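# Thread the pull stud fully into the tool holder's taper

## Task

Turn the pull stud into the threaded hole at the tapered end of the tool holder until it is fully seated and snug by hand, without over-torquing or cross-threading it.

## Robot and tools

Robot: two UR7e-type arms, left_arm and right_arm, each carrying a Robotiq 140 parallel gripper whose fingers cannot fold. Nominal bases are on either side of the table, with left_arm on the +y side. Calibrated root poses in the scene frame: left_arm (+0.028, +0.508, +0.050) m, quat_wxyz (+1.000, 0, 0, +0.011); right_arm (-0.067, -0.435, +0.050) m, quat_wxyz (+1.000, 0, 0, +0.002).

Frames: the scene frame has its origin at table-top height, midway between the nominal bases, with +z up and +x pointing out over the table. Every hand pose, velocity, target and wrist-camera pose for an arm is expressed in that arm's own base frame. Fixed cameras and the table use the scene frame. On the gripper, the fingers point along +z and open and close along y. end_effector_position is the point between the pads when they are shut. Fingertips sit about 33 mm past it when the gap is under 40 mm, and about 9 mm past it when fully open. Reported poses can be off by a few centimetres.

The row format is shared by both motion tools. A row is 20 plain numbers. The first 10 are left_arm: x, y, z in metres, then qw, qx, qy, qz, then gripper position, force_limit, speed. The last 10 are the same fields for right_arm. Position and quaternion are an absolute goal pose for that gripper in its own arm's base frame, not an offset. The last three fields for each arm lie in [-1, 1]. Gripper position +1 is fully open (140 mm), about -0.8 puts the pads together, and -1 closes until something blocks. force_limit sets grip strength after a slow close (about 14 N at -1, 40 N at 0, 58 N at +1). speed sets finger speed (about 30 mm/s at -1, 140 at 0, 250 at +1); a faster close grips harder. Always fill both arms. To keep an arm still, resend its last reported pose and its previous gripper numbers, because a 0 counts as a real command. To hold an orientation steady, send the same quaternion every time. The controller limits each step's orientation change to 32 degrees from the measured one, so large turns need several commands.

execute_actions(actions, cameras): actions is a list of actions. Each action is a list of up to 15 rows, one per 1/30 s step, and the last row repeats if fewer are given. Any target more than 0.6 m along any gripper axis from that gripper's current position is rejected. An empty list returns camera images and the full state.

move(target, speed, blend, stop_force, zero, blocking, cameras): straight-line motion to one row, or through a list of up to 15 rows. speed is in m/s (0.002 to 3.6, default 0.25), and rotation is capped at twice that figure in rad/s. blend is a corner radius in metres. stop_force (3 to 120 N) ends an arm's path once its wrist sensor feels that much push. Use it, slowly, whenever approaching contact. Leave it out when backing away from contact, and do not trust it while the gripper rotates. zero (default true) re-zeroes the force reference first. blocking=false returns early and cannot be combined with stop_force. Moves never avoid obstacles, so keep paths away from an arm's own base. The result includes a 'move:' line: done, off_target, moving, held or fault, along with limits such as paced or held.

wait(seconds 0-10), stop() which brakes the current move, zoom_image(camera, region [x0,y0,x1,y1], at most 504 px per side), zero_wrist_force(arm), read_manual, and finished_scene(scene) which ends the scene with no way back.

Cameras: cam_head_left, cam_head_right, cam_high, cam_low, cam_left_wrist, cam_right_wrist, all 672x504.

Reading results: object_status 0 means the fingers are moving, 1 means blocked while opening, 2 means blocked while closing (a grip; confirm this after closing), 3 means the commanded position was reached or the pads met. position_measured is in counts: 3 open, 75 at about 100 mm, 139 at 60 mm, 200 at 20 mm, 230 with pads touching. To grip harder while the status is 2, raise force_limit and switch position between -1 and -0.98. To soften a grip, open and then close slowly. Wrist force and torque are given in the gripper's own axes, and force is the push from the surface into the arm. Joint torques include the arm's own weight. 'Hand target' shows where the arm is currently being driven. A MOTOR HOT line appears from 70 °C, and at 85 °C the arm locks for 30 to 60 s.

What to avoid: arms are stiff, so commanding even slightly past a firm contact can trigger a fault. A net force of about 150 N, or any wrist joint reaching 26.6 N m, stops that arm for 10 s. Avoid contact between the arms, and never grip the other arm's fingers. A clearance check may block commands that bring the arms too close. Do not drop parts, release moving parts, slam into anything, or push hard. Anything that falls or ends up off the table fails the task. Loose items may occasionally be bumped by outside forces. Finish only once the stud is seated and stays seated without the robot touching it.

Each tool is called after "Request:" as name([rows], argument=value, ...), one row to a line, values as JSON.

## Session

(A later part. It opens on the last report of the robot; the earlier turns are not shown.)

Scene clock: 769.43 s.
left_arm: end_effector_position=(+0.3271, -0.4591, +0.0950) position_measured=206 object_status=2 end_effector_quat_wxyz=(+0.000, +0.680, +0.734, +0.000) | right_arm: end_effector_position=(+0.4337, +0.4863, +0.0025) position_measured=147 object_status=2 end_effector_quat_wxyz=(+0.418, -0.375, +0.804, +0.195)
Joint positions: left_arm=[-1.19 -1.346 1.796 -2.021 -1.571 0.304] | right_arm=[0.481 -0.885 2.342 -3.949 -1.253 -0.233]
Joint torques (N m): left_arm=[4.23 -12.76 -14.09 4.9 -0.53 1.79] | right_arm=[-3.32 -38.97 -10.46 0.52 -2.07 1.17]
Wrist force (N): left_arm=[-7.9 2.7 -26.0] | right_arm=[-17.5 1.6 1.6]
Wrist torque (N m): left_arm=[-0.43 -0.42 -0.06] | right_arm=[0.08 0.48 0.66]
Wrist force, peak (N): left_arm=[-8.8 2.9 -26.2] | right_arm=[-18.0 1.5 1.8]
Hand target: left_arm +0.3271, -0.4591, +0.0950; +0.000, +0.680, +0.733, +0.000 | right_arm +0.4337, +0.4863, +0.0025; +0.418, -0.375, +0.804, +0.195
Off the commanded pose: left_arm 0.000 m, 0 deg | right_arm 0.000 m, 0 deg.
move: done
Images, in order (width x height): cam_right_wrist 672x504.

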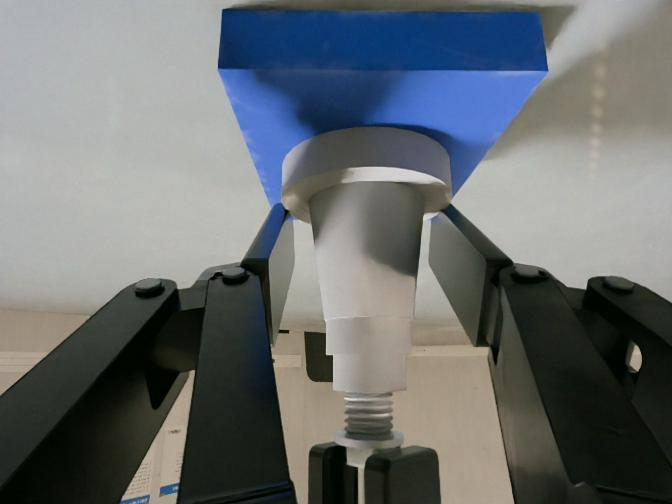

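Request:
move(target=[0.3271,-0.4591,0.0958,0,0.6798,0.7334,0,-1,-0.05,-1,0.4337,0.4863,0.0025,0.418,-0.375,0.804,0.195,-1,0,-1], speed=0.02, cameras=["all"])

Request:
zoom_image(camera="cam_high", region=[320, 70, 420, 190])

Request:
zoom_image(camera="cam_head_left", region=[280, 150, 380, 270])

Request:
zoom_image(camera="cam_head_right", region=[280, 150, 380, 270])

Request:
zoom_image(camera="cam_left_wrist", region=[290, 150, 430, 290])

Scene clock: 798.73 s.
left_arm: end_effector_position=(+0.3271, -0.4590, +0.0957) position_measured=206 object_status=2 end_effector_quat_wxyz=(+0.000, +0.680, +0.733, +0.000) | right_arm: end_effector_position=(+0.4337, +0.4863, +0.0025) position_measured=147 object_status=2 end_effector_quat_wxyz=(+0.418, -0.375, +0.804, +0.195)
Joint positions: left_arm=[-1.19 -1.346 1.795 -2.019 -1.571 0.305] | right_arm=[0.481 -0.885 2.342 -3.949 -1.253 -0.233]
Joint torques (N m): left_arm=[-5.7 -40.91 -25.83 0.7 0.93 1.72] | right_arm=[-3.43 -39.38 -10.07 0.66 -2.12 1.18]
Wrist force (N): left_arm=[-4.6 1.1 -6.2] | right_arm=[-17.9 1.5 1.7]
Wrist torque (N m): left_arm=[-0.39 -0.42 -0.09] | right_arm=[0.06 0.55 0.66]
Wrist force, peak (N): left_arm=[-10.0 3.4 -26.5] | right_arm=[-18.1 1.5 1.6]
Hand target: left_arm +0.3271, -0.4591, +0.0958; +0.000, +0.680, +0.733, +0.000 | right_arm +0.4337, +0.4863, +0.0025; +0.418, -0.375, +0.804, +0.195
Off the commanded pose: left_arm 0.000 m, 0 deg | right_arm 0.000 m, 0 deg.
move: done

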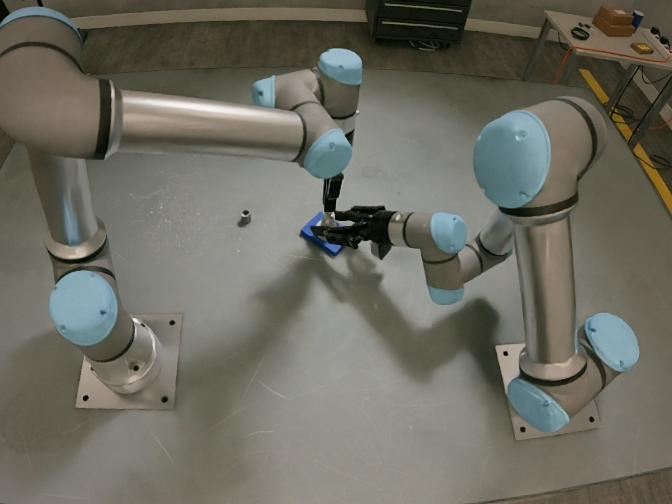

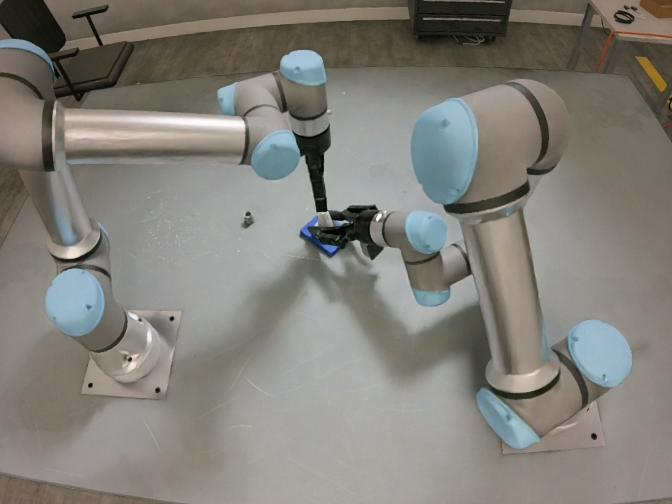

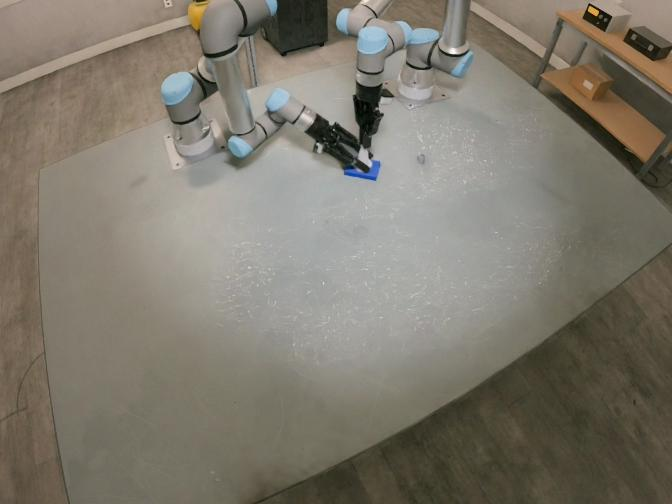

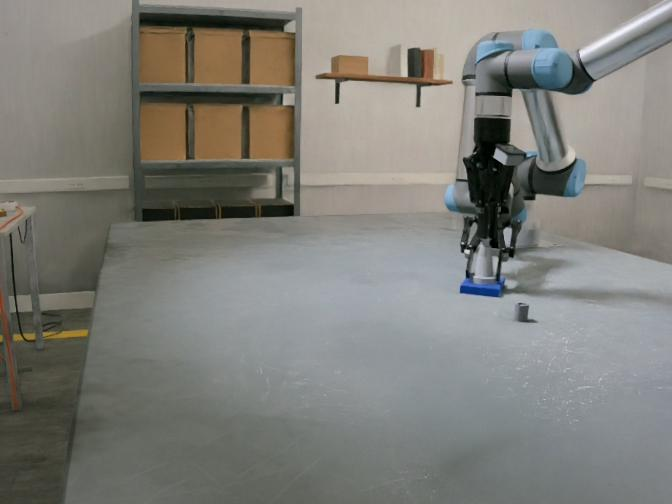

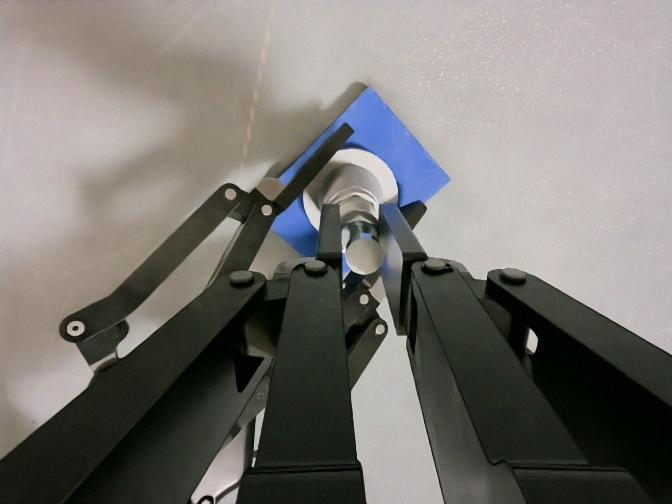

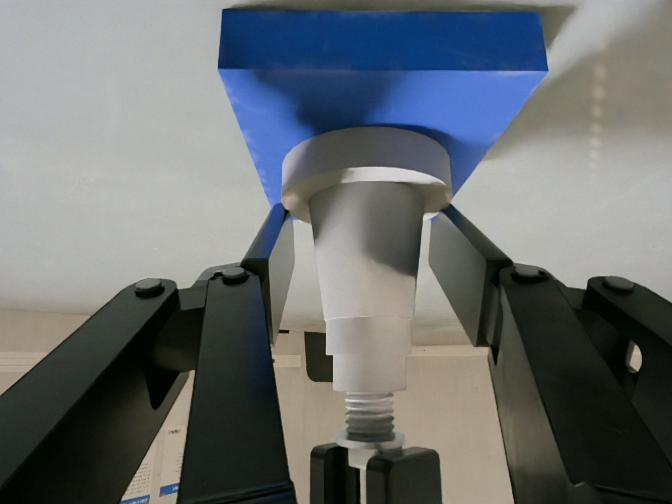

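Scaled by 4.200 from the camera's 672x504 image, which has a finer 960x720 frame.

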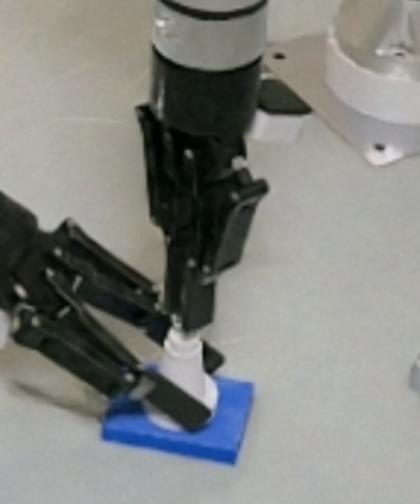

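Scaled by 4.200 from the camera's 672x504 image, which has a finer 960x720 frame.

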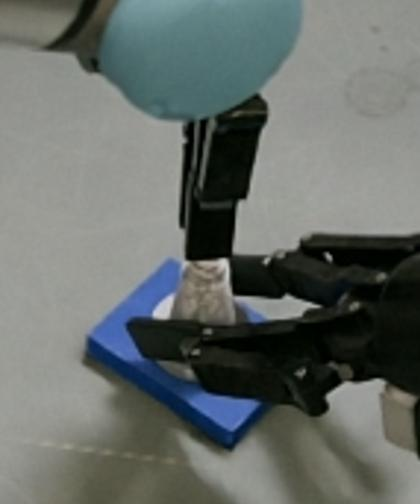

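Scaled by 4.200 from the camera's 672x504 image, which has a finer 960x720 frame.

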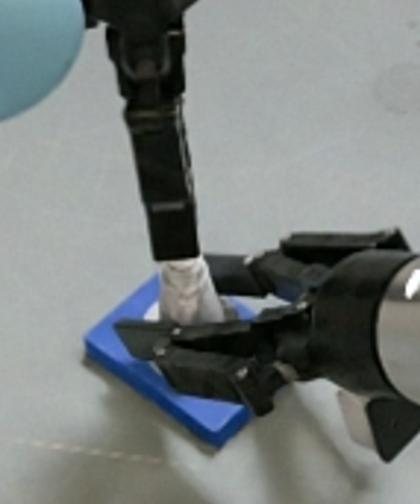

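Scaled by 3.600 from the camera's 672x504 image, which has a finer 960x720 frame.

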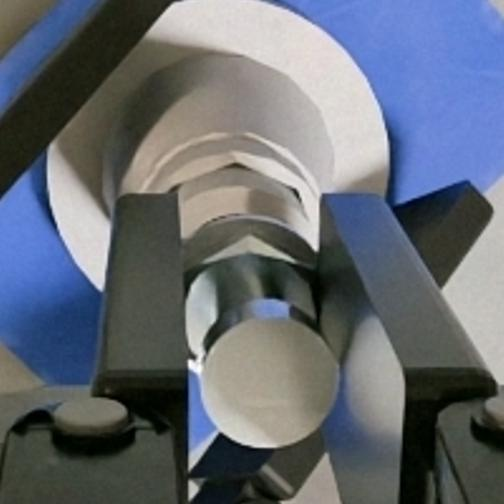

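Request:
move([
  [0.3282,-0.4597,0.0957,0,-0.9086,-0.4176,0,-1,-0.05,-1,0.4337,0.4863,0.0025,0.418,-0.375,0.804,0.195,-1,0,-1],
  [0.3286,-0.4610,0.0957,0,-0.9993,-0.0382,0,-1,-0.05,-1,0.4337,0.4863,0.0025,0.418,-0.375,0.804,0.195,-1,0,-1],
], speed=0.5, blend=0.001)

Request:
move([
  [0.3280,-0.4621,0.0957,0,-0.9378,0.3472,0,-1,-0.05,-1,0.4337,0.4863,0.0025,0.418,-0.375,0.804,0.195,-1,0,-1],
  [0.3267,-0.4625,0.0957,0,-0.7334,0.6798,0,-1,-0.05,-1,0.4337,0.4863,0.0025,0.418,-0.375,0.804,0.195,-1,0,-1],
], speed=0.5, blend=0.001, cameras=["cam_right_wrist"])

Request:
zoom_image(camera="cam_right_wrist", region=[270, 300, 470, 500])

Scene clock: 820.17 s.
left_arm: end_effector_position=(+0.3286, -0.4610, +0.0957) position_measured=206 object_status=2 end_effector_quat_wxyz=(+0.000, +0.999, +0.038, +0.000) | right_arm: end_effector_position=(+0.4337, +0.4863, +0.0025) position_measured=147 object_status=2 end_effector_quat_wxyz=(+0.418, -0.375, +0.804, +0.195)
Joint positions: left_arm=[-1.189 -1.341 1.788 -2.018 -1.571 1.876] | right_arm=[0.481 -0.885 2.342 -3.949 -1.253 -0.233]
Joint torques (N m): left_arm=[11.21 -27.02 -24.24 1.91 1.01 1.6] | right_arm=[-2.94 -38.98 -10.43 0.54 -2.03 1.1]
Wrist force (N): left_arm=[-0.6 8.5 -0.8] | right_arm=[-17.7 1.5 1.7]
Wrist torque (N m): left_arm=[-0.56 -0.42 -0.06] | right_arm=[0.05 0.52 0.66]
Wrist force, peak (N): left_arm=[-1.6 9.1 -0.9] | right_arm=[-18.0 1.5 1.6]
Hand target: left_arm +0.3286, -0.4610, +0.0957; +0.000, +0.999, +0.038, +0.000 | right_arm +0.4337, +0.4863, +0.0025; +0.418, -0.375, +0.804, +0.195
Off the commanded pose: left_arm 0.000 m, 0 deg | right_arm 0.000 m, 0 deg.
move: done

Scene clock: 822.33 s.
left_arm: end_effector_position=(+0.3267, -0.4625, +0.0957) position_measured=206 object_status=2 end_effector_quat_wxyz=(+0.000, +0.733, -0.680, +0.000) | right_arm: end_effector_position=(+0.4337, +0.4863, +0.0025) position_measured=147 object_status=2 end_effector_quat_wxyz=(+0.418, -0.375, +0.804, +0.195)
Joint positions: left_arm=[-1.193 -1.341 1.788 -2.018 -1.571 3.443] | right_arm=[0.481 -0.885 2.342 -3.949 -1.253 -0.233]
Joint torques (N m): left_arm=[9.19 -33.09 -36.57 -0.75 -2.16 1.65] | right_arm=[-2.16 -38.9 -8.82 0.53 -2.11 1.16]
Wrist force (N): left_arm=[3.6 -3.2 15.3] | right_arm=[-17.7 1.6 1.6]
Wrist torque (N m): left_arm=[-0.34 -0.39 -0.10] | right_arm=[0.08 0.52 0.66]
Wrist force, peak (N): left_arm=[12.2 13.2 1.1] | right_arm=[-18.1 1.5 1.6]
Hand target: left_arm +0.3267, -0.4625, +0.0957; +0.000, +0.733, -0.680, +0.000 | right_arm +0.4337, +0.4863, +0.0025; +0.418, -0.375, +0.804, +0.195
Off the commanded pose: left_arm 0.000 m, 0 deg | right_arm 0.000 m, 0 deg.
move: done
Images, in order (width x height): cam_right_wrist 672x504.

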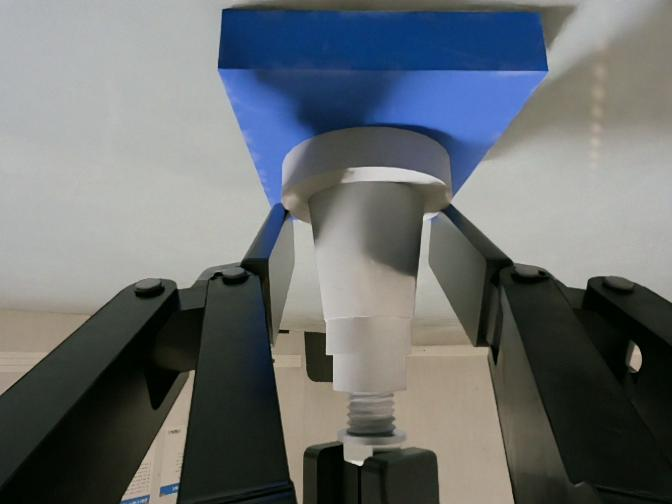

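Scaled by 2.520 from the camera's 672x504 image, which has a finer 960x720 frame.

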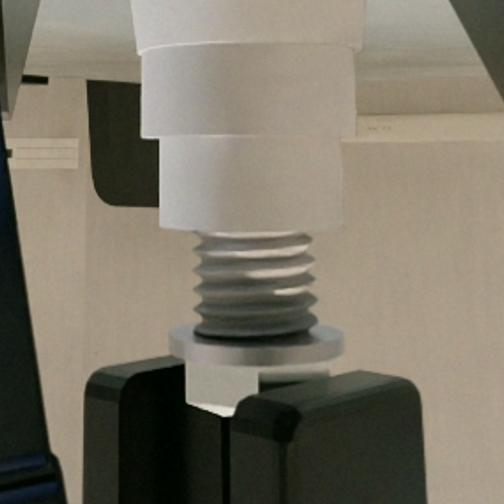

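Request:
move([
  [0.3267,-0.4625,0.0951,0,-0.7334,0.6798,0,-1,-0.05,-1,0.4337,0.4863,0.0025,0.418,-0.375,0.804,0.195,-1,0,-1],
  [0.3267,-0.4625,0.0951,0,-0.7334,0.6798,0,-0.45,-0.05,-0.5,0.4337,0.4863,0.0025,0.418,-0.375,0.804,0.195,-1,0,-1],
], speed=0.02, cameras=["cam_right_wrist","cam_left_wrist"])

Request:
zoom_image(camera="cam_right_wrist", region=[270, 300, 470, 500])

Request:
zoom_image(camera="cam_left_wrist", region=[290, 150, 430, 290])

Scene clock: 844.93 s.
left_arm: end_effector_position=(+0.3267, -0.4625, +0.0951) position_measured=186 object_status=3 end_effector_quat_wxyz=(+0.000, +0.733, -0.680, +0.000) | right_arm: end_effector_position=(+0.4337, +0.4863, +0.0025) position_measured=147 object_status=2 end_effector_quat_wxyz=(+0.418, -0.375, +0.804, +0.195)
Joint positions: left_arm=[-1.193 -1.34 1.788 -2.019 -1.571 3.443] | right_arm=[0.481 -0.885 2.342 -3.949 -1.253 -0.233]
Joint torques (N m): left_arm=[8.07 -25.64 -18.33 -1.19 1.4 1.63] | right_arm=[-2.53 -38.73 -9.8 0.44 -2.05 1.24]
Wrist force (N): left_arm=[-0.2 -0.8 -1.4] | right_arm=[-17.9 1.2 1.8]
Wrist torque (N m): left_arm=[-0.44 -0.35 -0.09] | right_arm=[-0.01 0.56 0.66]
Wrist force, peak (N): left_arm=[3.5 -3.2 14.9] | right_arm=[-18.1 1.4 1.8]
Hand target: left_arm +0.3267, -0.4625, +0.0951; +0.000, +0.733, -0.680, +0.000 | right_arm +0.4337, +0.4863, +0.0025; +0.418, -0.375, +0.804, +0.195
Off the commanded pose: left_arm 0.000 m, 0 deg | right_arm 0.000 m, 0 deg.
move: done
Images, in order (width x height): cam_left_wrist 672x504, cam_right_wrist 672x504.

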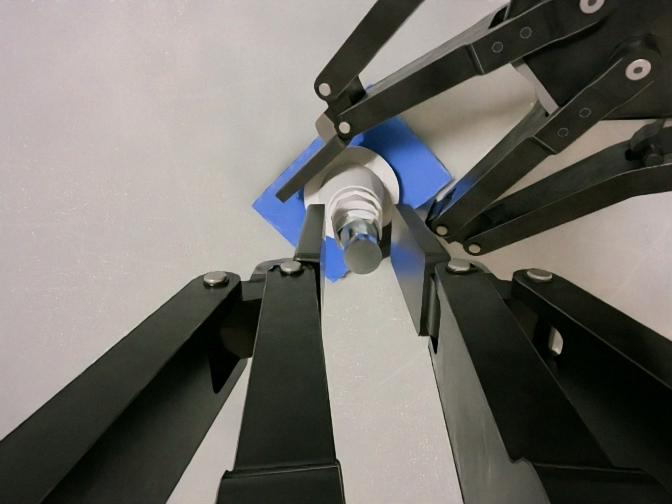

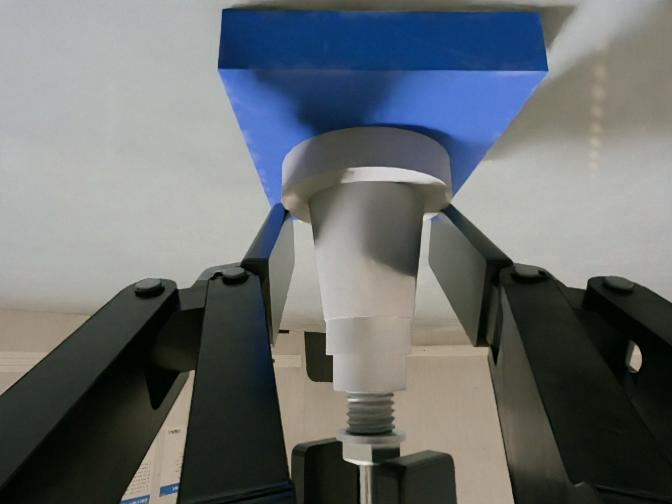

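Scaled by 2.520 from the camera's 672x504 image, which has a finer 960x720 frame.

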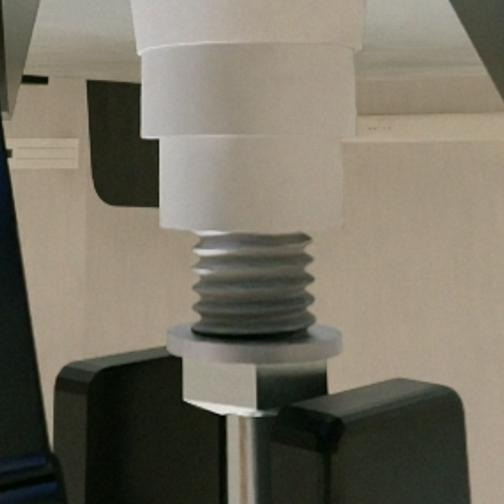

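Scaled by 3.600 from the camera's 672x504 image, which has a finer 960x720 frame.

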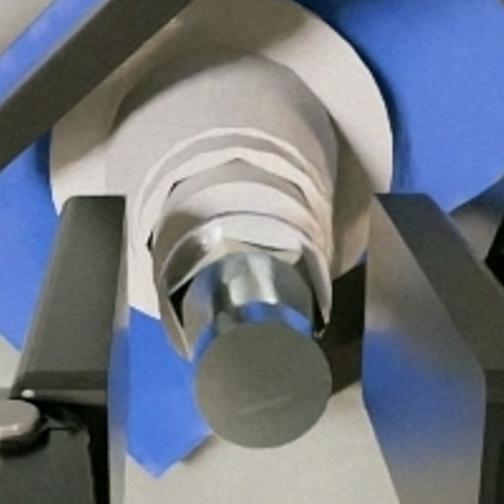

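Request:
move([
  [0.3269,-0.4608,0.0951,0,-0.9086,-0.4176,0,-0.45,-0.05,-0.5,0.4337,0.4863,0.0025,0.418,-0.375,0.804,0.195,-1,0,-1],
  [0.3269,-0.4608,0.0951,0,0.0382,-0.9993,0,-0.45,-0.05,-0.5,0.4337,0.4863,0.0025,0.418,-0.375,0.804,0.195,-1,0,-1],
  [0.3269,-0.4608,0.0951,0,0.9378,-0.3472,0,-0.45,-0.05,-0.5,0.4337,0.4863,0.0025,0.418,-0.375,0.804,0.195,-1,0,-1],
  [0.3269,-0.4608,0.0945,0,0.6798,0.7334,0,-0.45,-0.05,-0.5,0.4337,0.4863,0.0025,0.418,-0.375,0.804,0.195,-1,0,-1],
], speed=0.8, blend=0.01, cameras=["cam_right_wrist","cam_left_wrist"])

Request:
zoom_image(camera="cam_left_wrist", region=[290, 150, 430, 290])

Request:
zoom_image(camera="cam_right_wrist", region=[270, 300, 470, 500])

Scene clock: 864.60 s.
left_arm: end_effector_position=(+0.3269, -0.4608, +0.0945) position_measured=186 object_status=3 end_effector_quat_wxyz=(+0.000, +0.680, +0.733, +0.000) | right_arm: end_effector_position=(+0.4337, +0.4863, +0.0025) position_measured=147 object_status=2 end_effector_quat_wxyz=(+0.418, -0.375, +0.804, +0.195)
Joint positions: left_arm=[-1.192 -1.342 1.793 -2.022 -1.571 -5.98] | right_arm=[0.481 -0.885 2.342 -3.949 -1.253 -0.233]
Joint torques (N m): left_arm=[-3.47 -43.33 -17.29 -1.17 0.13 -1.45] | right_arm=[-2.35 -38.18 -9.98 0.25 -1.99 1.17]
Wrist force (N): left_arm=[0.0 -0.7 -1.6] | right_arm=[-17.6 1.5 1.5]
Wrist torque (N m): left_arm=[-0.43 -0.39 -0.27] | right_arm=[0.05 0.50 0.66]
Wrist force, peak (N): left_arm=[0.2 -0.8 -1.9] | right_arm=[-18.1 1.5 1.9]
Hand target: left_arm +0.3269, -0.4608, +0.0945; +0.000, +0.680, +0.733, +0.000 | right_arm +0.4337, +0.4863, +0.0025; +0.418, -0.375, +0.804, +0.195
Off the commanded pose: left_arm 0.000 m, 0 deg | right_arm 0.000 m, 0 deg.
move: done
Images, in order (width x height): cam_left_wrist 672x504, cam_right_wrist 672x504.

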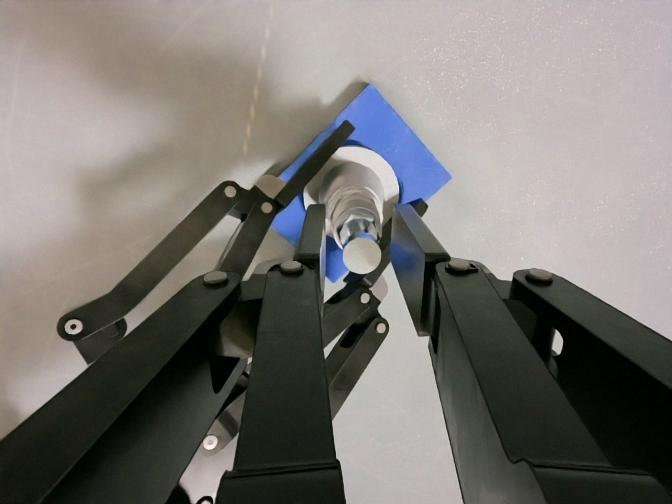

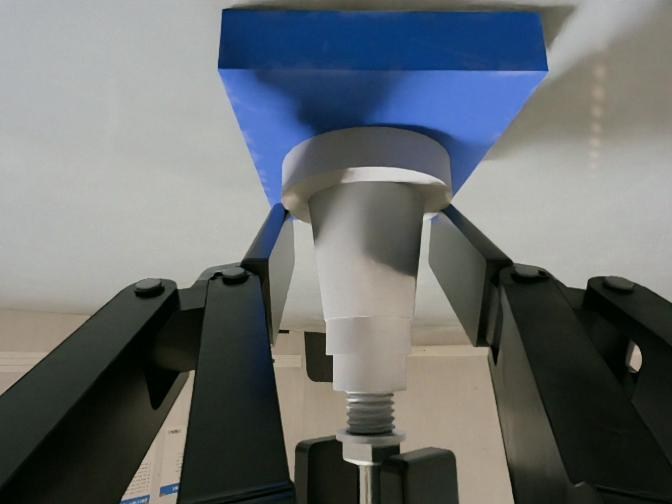

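Scaled by 3.600 from the camera's 672x504 image, which has a finer 960x720 frame.

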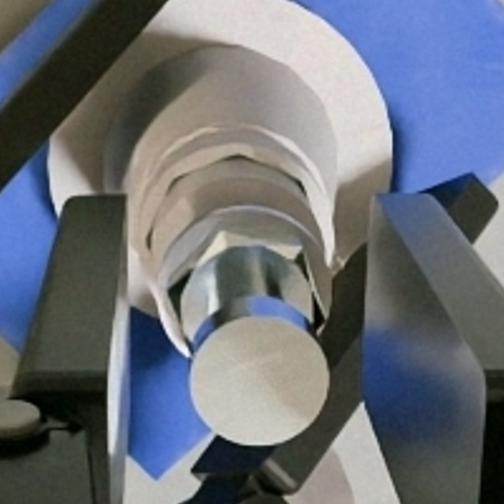

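Scaled by 2.520 from the camera's 672x504 image, which has a finer 960x720 frame.

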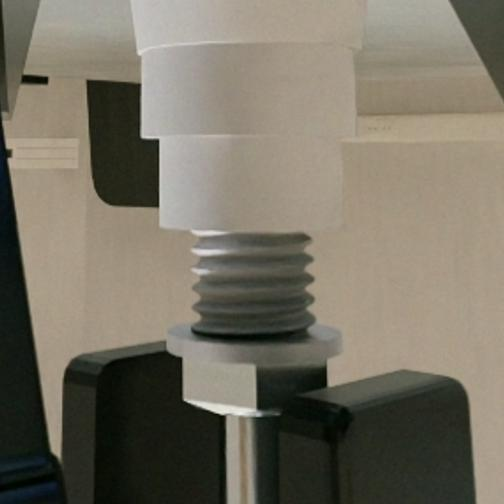

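Request:
move([
  [0.3269,-0.4608,0.0945,0,0.8730,0.4877,0,-0.45,-0.05,-0.5,0.4337,0.4863,0.0025,0.418,-0.375,0.804,0.195,-1,0,-1],
  [0.3269,-0.4608,0.0945,0,0.8730,0.4877,0,-1,-0.05,-1,0.4337,0.4863,0.0025,0.418,-0.375,0.804,0.195,-1,0,-1],
], speed=0.4, cameras=["cam_right_wrist","cam_left_wrist"])

Request:
zoom_image(camera="cam_left_wrist", region=[290, 150, 430, 290])

Request:
move([
  [0.3269,-0.4608,0.0938,0,0.8589,-0.5122,0,-1,-0.05,-1,0.4337,0.4863,0.0025,0.418,-0.375,0.804,0.195,-1,0,-1],
  [0.3269,-0.4608,0.0932,0,-0.0141,-0.9999,0,-1,-0.05,-1,0.4337,0.4863,0.0025,0.418,-0.375,0.804,0.195,-1,0,-1],
], speed=0.6, blend=0.01, cameras=["cam_right_wrist"])

Request:
zoom_image(camera="cam_right_wrist", region=[270, 300, 470, 500])

Scene clock: 887.07 s.
left_arm: end_effector_position=(+0.3269, -0.4608, +0.0945) position_measured=205 object_status=0 end_effector_quat_wxyz=(+0.000, +0.873, +0.488, +0.000) | right_arm: end_effector_position=(+0.4337, +0.4863, +0.0025) position_measured=147 object_status=2 end_effector_quat_wxyz=(+0.418, -0.375, +0.804, +0.195)
Joint positions: left_arm=[-1.192 -1.342 1.793 -2.021 -1.571 -5.352] | right_arm=[0.481 -0.885 2.342 -3.949 -1.253 -0.233]
Joint torques (N m): left_arm=[8 -24.63 -28.55 -0.6 1.7 1.92] | right_arm=[-1.81 -38.81 -9.6 0.2 -1.98 1.06]
Wrist force (N): left_arm=[0.1 1.0 -3.6] | right_arm=[-17.8 1.4 1.7]
Wrist torque (N m): left_arm=[-0.38 -0.33 -0.10] | right_arm=[0.03 0.53 0.66]
Wrist force, peak (N): left_arm=[0.5 1.1 -3.6] | right_arm=[-18.1 1.5 1.8]
Hand target: left_arm +0.3269, -0.4608, +0.0945; +0.000, +0.873, +0.488, +0.000 | right_arm +0.4337, +0.4863, +0.0025; +0.418, -0.375, +0.804, +0.195
Off the commanded pose: left_arm 0.000 m, 0 deg | right_arm 0.000 m, 0 deg.
move: done
Images, in order (width x height): cam_left_wrist 672x504, cam_right_wrist 672x504.

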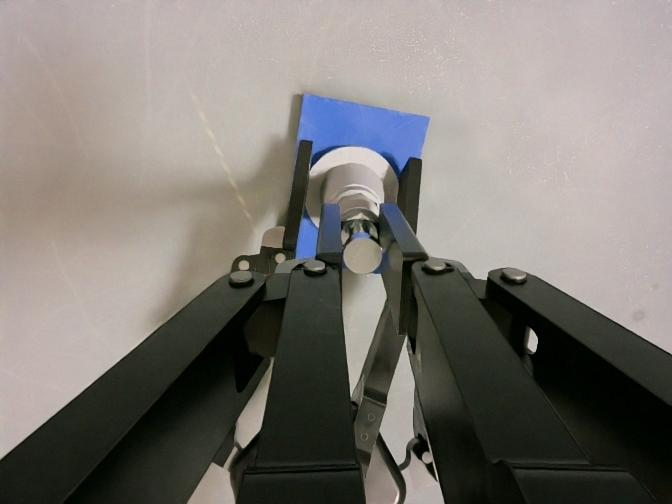

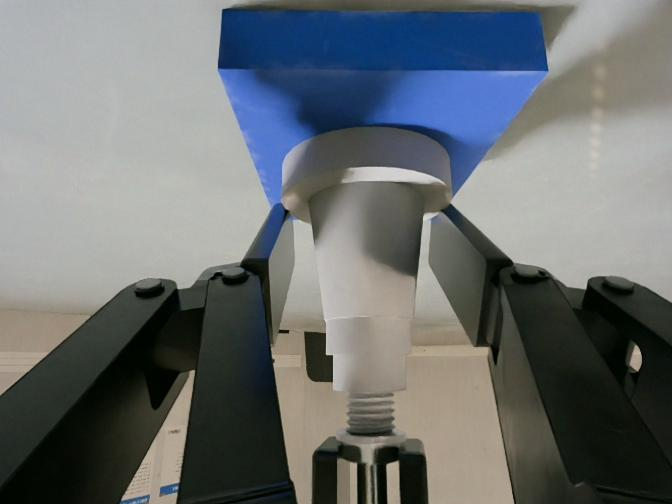

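Scaled by 3.600 from the camera's 672x504 image, which has a finer 960x720 frame.

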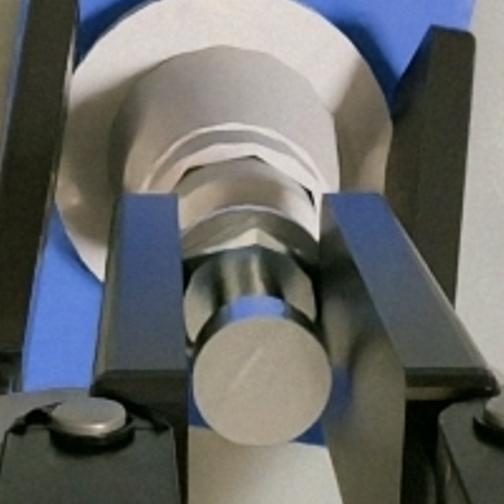

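Scene clock: 891.80 s.
left_arm: end_effector_position=(+0.3269, -0.4608, +0.0932) position_measured=205 object_status=2 end_effector_quat_wxyz=(+0.000, +0.014, +1.000, +0.000) | right_arm: end_effector_position=(+0.4337, +0.4863, +0.0025) position_measured=147 object_status=2 end_effector_quat_wxyz=(+0.418, -0.375, +0.804, +0.195)
Joint positions: left_arm=[-1.192 -1.341 1.795 -2.025 -1.571 -1.164] | right_arm=[0.481 -0.885 2.342 -3.949 -1.253 -0.233]
Joint torques (N m): left_arm=[4.43 -26.8 -28.94 0.95 -0.01 1.83] | right_arm=[-1.08 -37.93 -9.59 0.13 -1.93 1.19]
Wrist force (N): left_arm=[-0.6 -5.0 0.8] | right_arm=[-17.8 1.5 1.8]
Wrist torque (N m): left_arm=[-0.19 -0.40 -0.05] | right_arm=[0.04 0.53 0.66]
Wrist force, peak (N): left_arm=[10.7 4.9 1.3] | right_arm=[-18.1 1.3 1.6]
Hand target: left_arm +0.3269, -0.4608, +0.0932; +0.000, +0.014, +1.000, +0.000 | right_arm +0.4337, +0.4863, +0.0025; +0.418, -0.375, +0.804, +0.195
Off the commanded pose: left_arm 0.000 m, 0 deg | right_arm 0.000 m, 0 deg.
move: done; blend cut to 0 m at target 1
Images, in order (width x height): cam_right_wrist 672x504.

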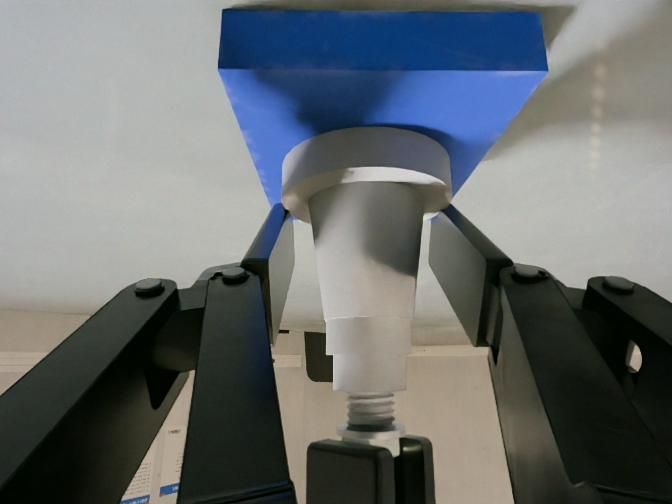

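Scaled by 2.520 from the camera's 672x504 image, which has a finer 960x720 frame.

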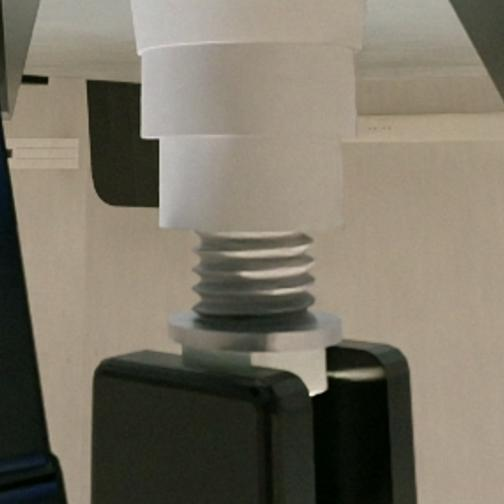

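Request:
move([
  [0.3269,-0.4608,0.0925,0,-0.8730,-0.4877,0,-1,-0.05,-1,0.4337,0.4863,0.0025,0.418,-0.375,0.804,0.195,-1,0,-1],
  [0.3269,-0.4608,0.0919,0,-0.8589,0.5122,0,-1,-0.05,-1,0.4337,0.4863,0.0025,0.418,-0.375,0.804,0.195,-1,0,-1],
  [0.3269,-0.4608,0.0912,0,0.0141,0.9999,0,-1,-0.05,-1,0.4337,0.4863,0.0025,0.418,-0.375,0.804,0.195,-1,0,-1],
], speed=0.8)

Request:
move([
  [0.3269,-0.4608,0.0912,0,0.0141,0.9999,0,-0.45,-0.05,-0.5,0.4337,0.4863,0.0025,0.418,-0.375,0.804,0.195,-1,0,-1],
  [0.3269,-0.4608,0.0912,0,-0.8589,0.5122,0,-0.45,-0.05,-0.5,0.4337,0.4863,0.0025,0.418,-0.375,0.804,0.195,-1,0,-1],
  [0.3269,-0.4608,0.0912,0,-0.8730,-0.4877,0,-0.45,-0.05,-0.5,0.4337,0.4863,0.0025,0.418,-0.375,0.804,0.195,-1,0,-1],
  [0.3269,-0.4608,0.0912,0,-0.0141,-0.9999,0,-0.45,-0.05,-0.5,0.4337,0.4863,0.0025,0.418,-0.375,0.804,0.195,-1,0,-1],
  [0.3269,-0.4608,0.0912,0,0.8589,-0.5122,0,-0.45,-0.05,-0.5,0.4337,0.4863,0.0025,0.418,-0.375,0.804,0.195,-1,0,-1],
  [0.3269,-0.4608,0.0910,0,0.8730,0.4877,0,-0.45,-0.05,-0.5,0.4337,0.4863,0.0025,0.418,-0.375,0.804,0.195,-1,0,-1],
], speed=1.2, cameras=["cam_right_wrist","cam_left_wrist"])

Request:
zoom_image(camera="cam_left_wrist", region=[290, 150, 430, 290])

Request:
zoom_image(camera="cam_right_wrist", region=[270, 300, 470, 500])

Scene clock: 915.77 s.
left_arm: end_effector_position=(+0.3269, -0.4608, +0.0912) position_measured=205 object_status=2 end_effector_quat_wxyz=(+0.000, +0.014, +1.000, +0.000) | right_arm: end_effector_position=(+0.4337, +0.4863, +0.0025) position_measured=147 object_status=2 end_effector_quat_wxyz=(+0.418, -0.375, +0.804, +0.195)
Joint positions: left_arm=[-1.192 -1.339 1.798 -2.03 -1.571 5.119] | right_arm=[0.481 -0.885 2.342 -3.949 -1.253 -0.233]
Joint torques (N m): left_arm=[5.23 -26.97 -27.99 1.33 0.34 1.68] | right_arm=[-1.03 -37.46 -10.12 0.1 -1.86 1.17]
Wrist force (N): left_arm=[-0.5 -6.2 0.8] | right_arm=[-17.8 1.5 1.7]
Wrist torque (N m): left_arm=[-0.21 -0.32 -0.04] | right_arm=[0.05 0.53 0.66]
Wrist force, peak (N): left_arm=[8.2 4.8 2.8] | right_arm=[-18.0 1.6 1.7]
Hand target: left_arm +0.3269, -0.4608, +0.0912; +0.000, +0.014, +1.000, +0.000 | right_arm +0.4337, +0.4863, +0.0025; +0.418, -0.375, +0.804, +0.195
Off the commanded pose: left_arm 0.000 m, 0 deg | right_arm 0.000 m, 0 deg.
move: done

Scene clock: 923.87 s.
left_arm: end_effector_position=(+0.3269, -0.4608, +0.0910) position_measured=186 object_status=3 end_effector_quat_wxyz=(+0.000, +0.873, +0.488, +0.000) | right_arm: end_effector_position=(+0.4337, +0.4863, +0.0025) position_measured=147 object_status=2 end_effector_quat_wxyz=(+0.418, -0.375, +0.804, +0.195)
Joint positions: left_arm=[-1.192 -1.339 1.798 -2.03 -1.571 -5.352] | right_arm=[0.481 -0.885 2.342 -3.949 -1.253 -0.233]
Joint torques (N m): left_arm=[-3.59 -43.61 -16.49 -0.32 0.65 -1.64] | right_arm=[-0.56 -37.55 -9.7 0.07 -1.71 1.09]
Wrist force (N): left_arm=[0.1 0.0 -1.9] | right_arm=[-17.8 1.5 1.5]
Wrist torque (N m): left_arm=[-0.26 -0.41 -0.28] | right_arm=[0.06 0.54 0.66]
Wrist force, peak (N): left_arm=[-0.3 -6.1 0.6] | right_arm=[-18.0 1.3 1.7]
Hand target: left_arm +0.3269, -0.4608, +0.0910; +0.000, +0.873, +0.488, +0.000 | right_arm +0.4337, +0.4863, +0.0025; +0.418, -0.375, +0.804, +0.195
Off the commanded pose: left_arm 0.000 m, 0 deg | right_arm 0.000 m, 0 deg.
move: done
Images, in order (width x height): cam_left_wrist 672x504, cam_right_wrist 672x504.

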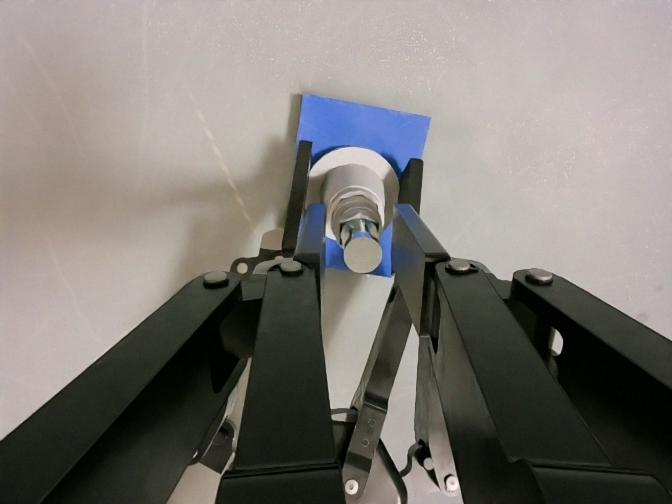

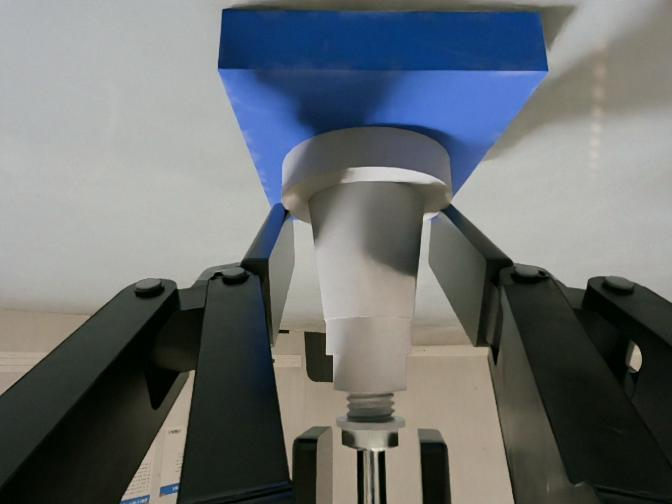

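Scaled by 3.600 from the camera's 672x504 image, which has a finer 960x720 frame.

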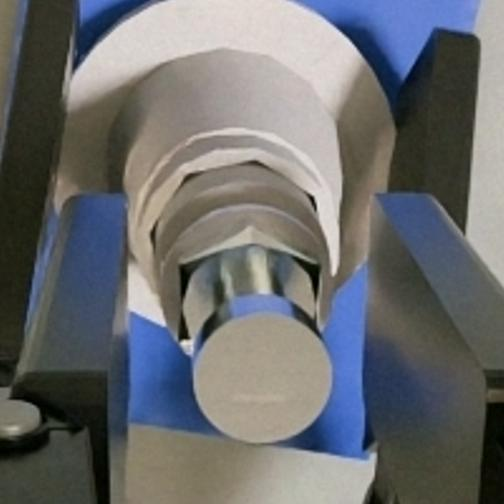

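Scaled by 2.520 from the camera's 672x504 image, which has a finer 960x720 frame.

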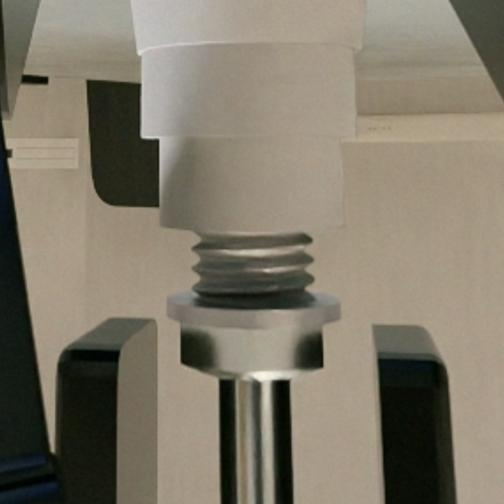

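Request:
move([
  [0.3269,-0.4608,0.0910,0,0.8730,0.4877,0,-1,-0.05,-1,0.4337,0.4863,0.0025,0.418,-0.375,0.804,0.195,-1,0,-1],
  [0.3269,-0.4608,0.0903,0,0.8589,-0.5122,0,-1,-0.05,-1,0.4337,0.4863,0.0025,0.418,-0.375,0.804,0.195,-1,0,-1],
  [0.3269,-0.4608,0.0897,0,-0.0141,-0.9999,0,-1,-0.05,-1,0.4337,0.4863,0.0025,0.418,-0.375,0.804,0.195,-1,0,-1],
  [0.3269,-0.4608,0.0890,0,-0.8730,-0.4877,0,-1,-0.05,-1,0.4337,0.4863,0.0025,0.418,-0.375,0.804,0.195,-1,0,-1],
  [0.3269,-0.4608,0.0883,0,-0.8589,0.5122,0,-1,-0.05,-1,0.4337,0.4863,0.0025,0.418,-0.375,0.804,0.195,-1,0,-1],
  [0.3269,-0.4608,0.0877,0,0.0141,0.9999,0,-1,-0.05,-1,0.4337,0.4863,0.0025,0.418,-0.375,0.804,0.195,-1,0,-1],
], speed=1.0)

Request:
move([
  [0.3269,-0.4608,0.0877,0,0.0141,0.9999,0,-0.45,-0.05,-0.5,0.4337,0.4863,0.0025,0.418,-0.375,0.804,0.195,-1,0,-1],
  [0.3269,-0.4608,0.0877,0,-0.8589,0.5122,0,-0.45,-0.05,-0.5,0.4337,0.4863,0.0025,0.418,-0.375,0.804,0.195,-1,0,-1],
  [0.3269,-0.4608,0.0877,0,-0.8730,-0.4877,0,-0.45,-0.05,-0.5,0.4337,0.4863,0.0025,0.418,-0.375,0.804,0.195,-1,0,-1],
  [0.3269,-0.4608,0.0877,0,-0.0141,-0.9999,0,-0.45,-0.05,-0.5,0.4337,0.4863,0.0025,0.418,-0.375,0.804,0.195,-1,0,-1],
  [0.3269,-0.4608,0.0877,0,0.8589,-0.5122,0,-0.45,-0.05,-0.5,0.4337,0.4863,0.0025,0.418,-0.375,0.804,0.195,-1,0,-1],
  [0.3269,-0.4608,0.0877,0,0.8730,0.4877,0,-0.45,-0.05,-0.5,0.4337,0.4863,0.0025,0.418,-0.375,0.804,0.195,-1,0,-1],
], speed=1.2, cameras=["cam_right_wrist"])

Request:
zoom_image(camera="cam_right_wrist", region=[270, 300, 470, 500])

Scene clock: 955.43 s.
left_arm: end_effector_position=(+0.3269, -0.4608, +0.0877) position_measured=206 object_status=2 end_effector_quat_wxyz=(+0.000, +0.014, +1.000, +0.000) | right_arm: end_effector_position=(+0.4337, +0.4863, +0.0025) position_measured=147 object_status=2 end_effector_quat_wxyz=(+0.418, -0.375, +0.804, +0.195)
Joint positions: left_arm=[-1.192 -1.335 1.803 -2.039 -1.571 5.119] | right_arm=[0.481 -0.885 2.342 -3.949 -1.253 -0.233]
Joint torques (N m): left_arm=[8.16 -28.52 -28.65 1.02 0.98 1.68] | right_arm=[0.8 -38.23 -9.51 -0.1 -1.62 1.1]
Wrist force (N): left_arm=[3.5 -7.0 3.5] | right_arm=[-17.7 1.4 1.9]
Wrist torque (N m): left_arm=[0.09 -0.35 -0.03] | right_arm=[0.04 0.51 0.66]
Wrist force, peak (N): left_arm=[17.4 0.7 7.3] | right_arm=[-18.1 1.7 1.7]
Hand target: left_arm +0.3269, -0.4608, +0.0877; +0.000, +0.014, +1.000, +0.000 | right_arm +0.4337, +0.4863, +0.0025; +0.418, -0.375, +0.804, +0.195
Off the commanded pose: left_arm 0.000 m, 0 deg | right_arm 0.000 m, 0 deg.
move: done

Scene clock: 963.53 s.
left_arm: end_effector_position=(+0.3269, -0.4608, +0.0877) position_measured=186 object_status=3 end_effector_quat_wxyz=(+0.000, +0.873, +0.488, +0.000) | right_arm: end_effector_position=(+0.4337, +0.4863, +0.0025) position_measured=147 object_status=2 end_effector_quat_wxyz=(+0.418, -0.375, +0.804, +0.195)
Joint positions: left_arm=[-1.192 -1.335 1.803 -2.039 -1.571 -5.352] | right_arm=[0.481 -0.885 2.342 -3.949 -1.253 -0.233]
Joint torques (N m): left_arm=[-3.57 -44.02 -16.39 -0.26 0.47 -1.51] | right_arm=[1.46 -37.44 -9.77 -0.11 -1.58 1.29]
Wrist force (N): left_arm=[-0.8 0.5 -1.3] | right_arm=[-17.7 1.5 1.7]
Wrist torque (N m): left_arm=[-0.16 -0.21 -0.28] | right_arm=[0.05 0.53 0.66]
Wrist force, peak (N): left_arm=[3.3 -6.8 3.5] | right_arm=[-18.1 1.3 1.7]
Hand target: left_arm +0.3269, -0.4608, +0.0877; +0.000, +0.873, +0.488, +0.000 | right_arm +0.4337, +0.4863, +0.0025; +0.418, -0.375, +0.804, +0.195
Off the commanded pose: left_arm 0.000 m, 0 deg | right_arm 0.000 m, 0 deg.
move: done
Images, in order (width x height): cam_right_wrist 672x504.

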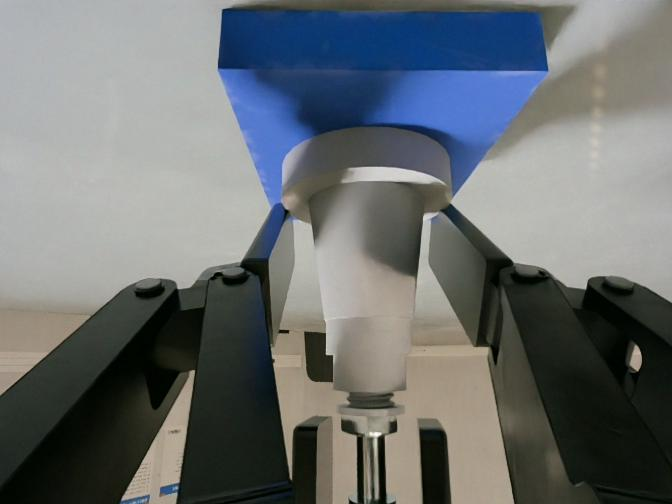

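Scaled by 2.520 from the camera's 672x504 image, which has a finer 960x720 frame.

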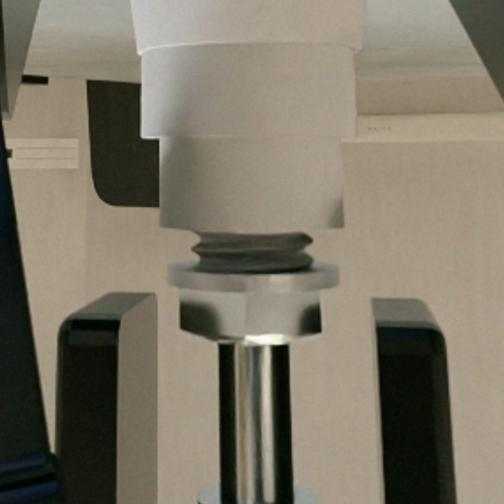

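Request:
move([
  [0.3269,-0.4609,0.0874,0,0.8730,0.4877,0,-1,0.2,-1,0.4337,0.4863,0.0025,0.418,-0.375,0.804,0.195,-1,0,-1],
  [0.3269,-0.4609,0.0867,0,0.8589,-0.5122,0,-1,0.2,-1,0.4337,0.4863,0.0025,0.418,-0.375,0.804,0.195,-1,0,-1],
  [0.3269,-0.4609,0.0861,0,-0.0141,-0.9999,0,-1,0.2,-1,0.4337,0.4863,0.0025,0.418,-0.375,0.804,0.195,-1,0,-1],
  [0.3269,-0.4609,0.0854,0,-0.8730,-0.4877,0,-1,0.2,-1,0.4337,0.4863,0.0025,0.418,-0.375,0.804,0.195,-1,0,-1],
], speed=0.8, cameras=["cam_right_wrist"])

Request:
zoom_image(camera="cam_right_wrist", region=[270, 300, 470, 500])

Scene clock: 984.93 s.
left_arm: end_effector_position=(+0.3269, -0.4609, +0.0854) position_measured=208 object_status=2 end_effector_quat_wxyz=(+0.000, +0.873, +0.488, +0.000) | right_arm: end_effector_position=(+0.4337, +0.4863, +0.0025) position_measured=147 object_status=2 end_effector_quat_wxyz=(+0.418, -0.375, +0.804, +0.195)
Joint positions: left_arm=[-1.192 -1.332 1.806 -2.045 -1.571 0.93] | right_arm=[0.481 -0.885 2.342 -3.949 -1.253 -0.233]
Joint torques (N m): left_arm=[2.59 -26.88 -29.51 -0.09 -0.92 1.73] | right_arm=[2.08 -37.15 -9.55 -0.14 -1.51 1.04]
Wrist force (N): left_arm=[0.1 1.9 -2.5] | right_arm=[-17.7 1.4 1.8]
Wrist torque (N m): left_arm=[-0.03 -0.24 -0.07] | right_arm=[0.04 0.52 0.66]
Wrist force, peak (N): left_arm=[3.6 -5.6 -26.2] | right_arm=[-18.1 1.4 1.7]
Hand target: left_arm +0.3269, -0.4609, +0.0854; +0.000, +0.873, +0.488, +0.000 | right_arm +0.4337, +0.4863, +0.0025; +0.418, -0.375, +0.804, +0.195
Off the commanded pose: left_arm 0.000 m, 0 deg | right_arm 0.000 m, 0 deg.
move: done
Images, in order (width x height): cam_right_wrist 672x504.

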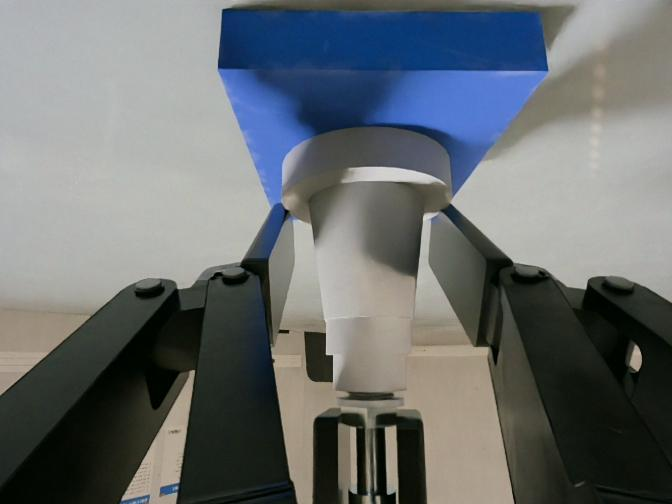

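Scaled by 2.520 from the camera's 672x504 image, which has a finer 960x720 frame.

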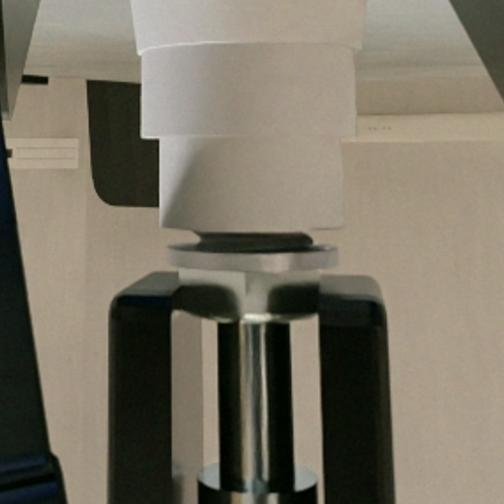

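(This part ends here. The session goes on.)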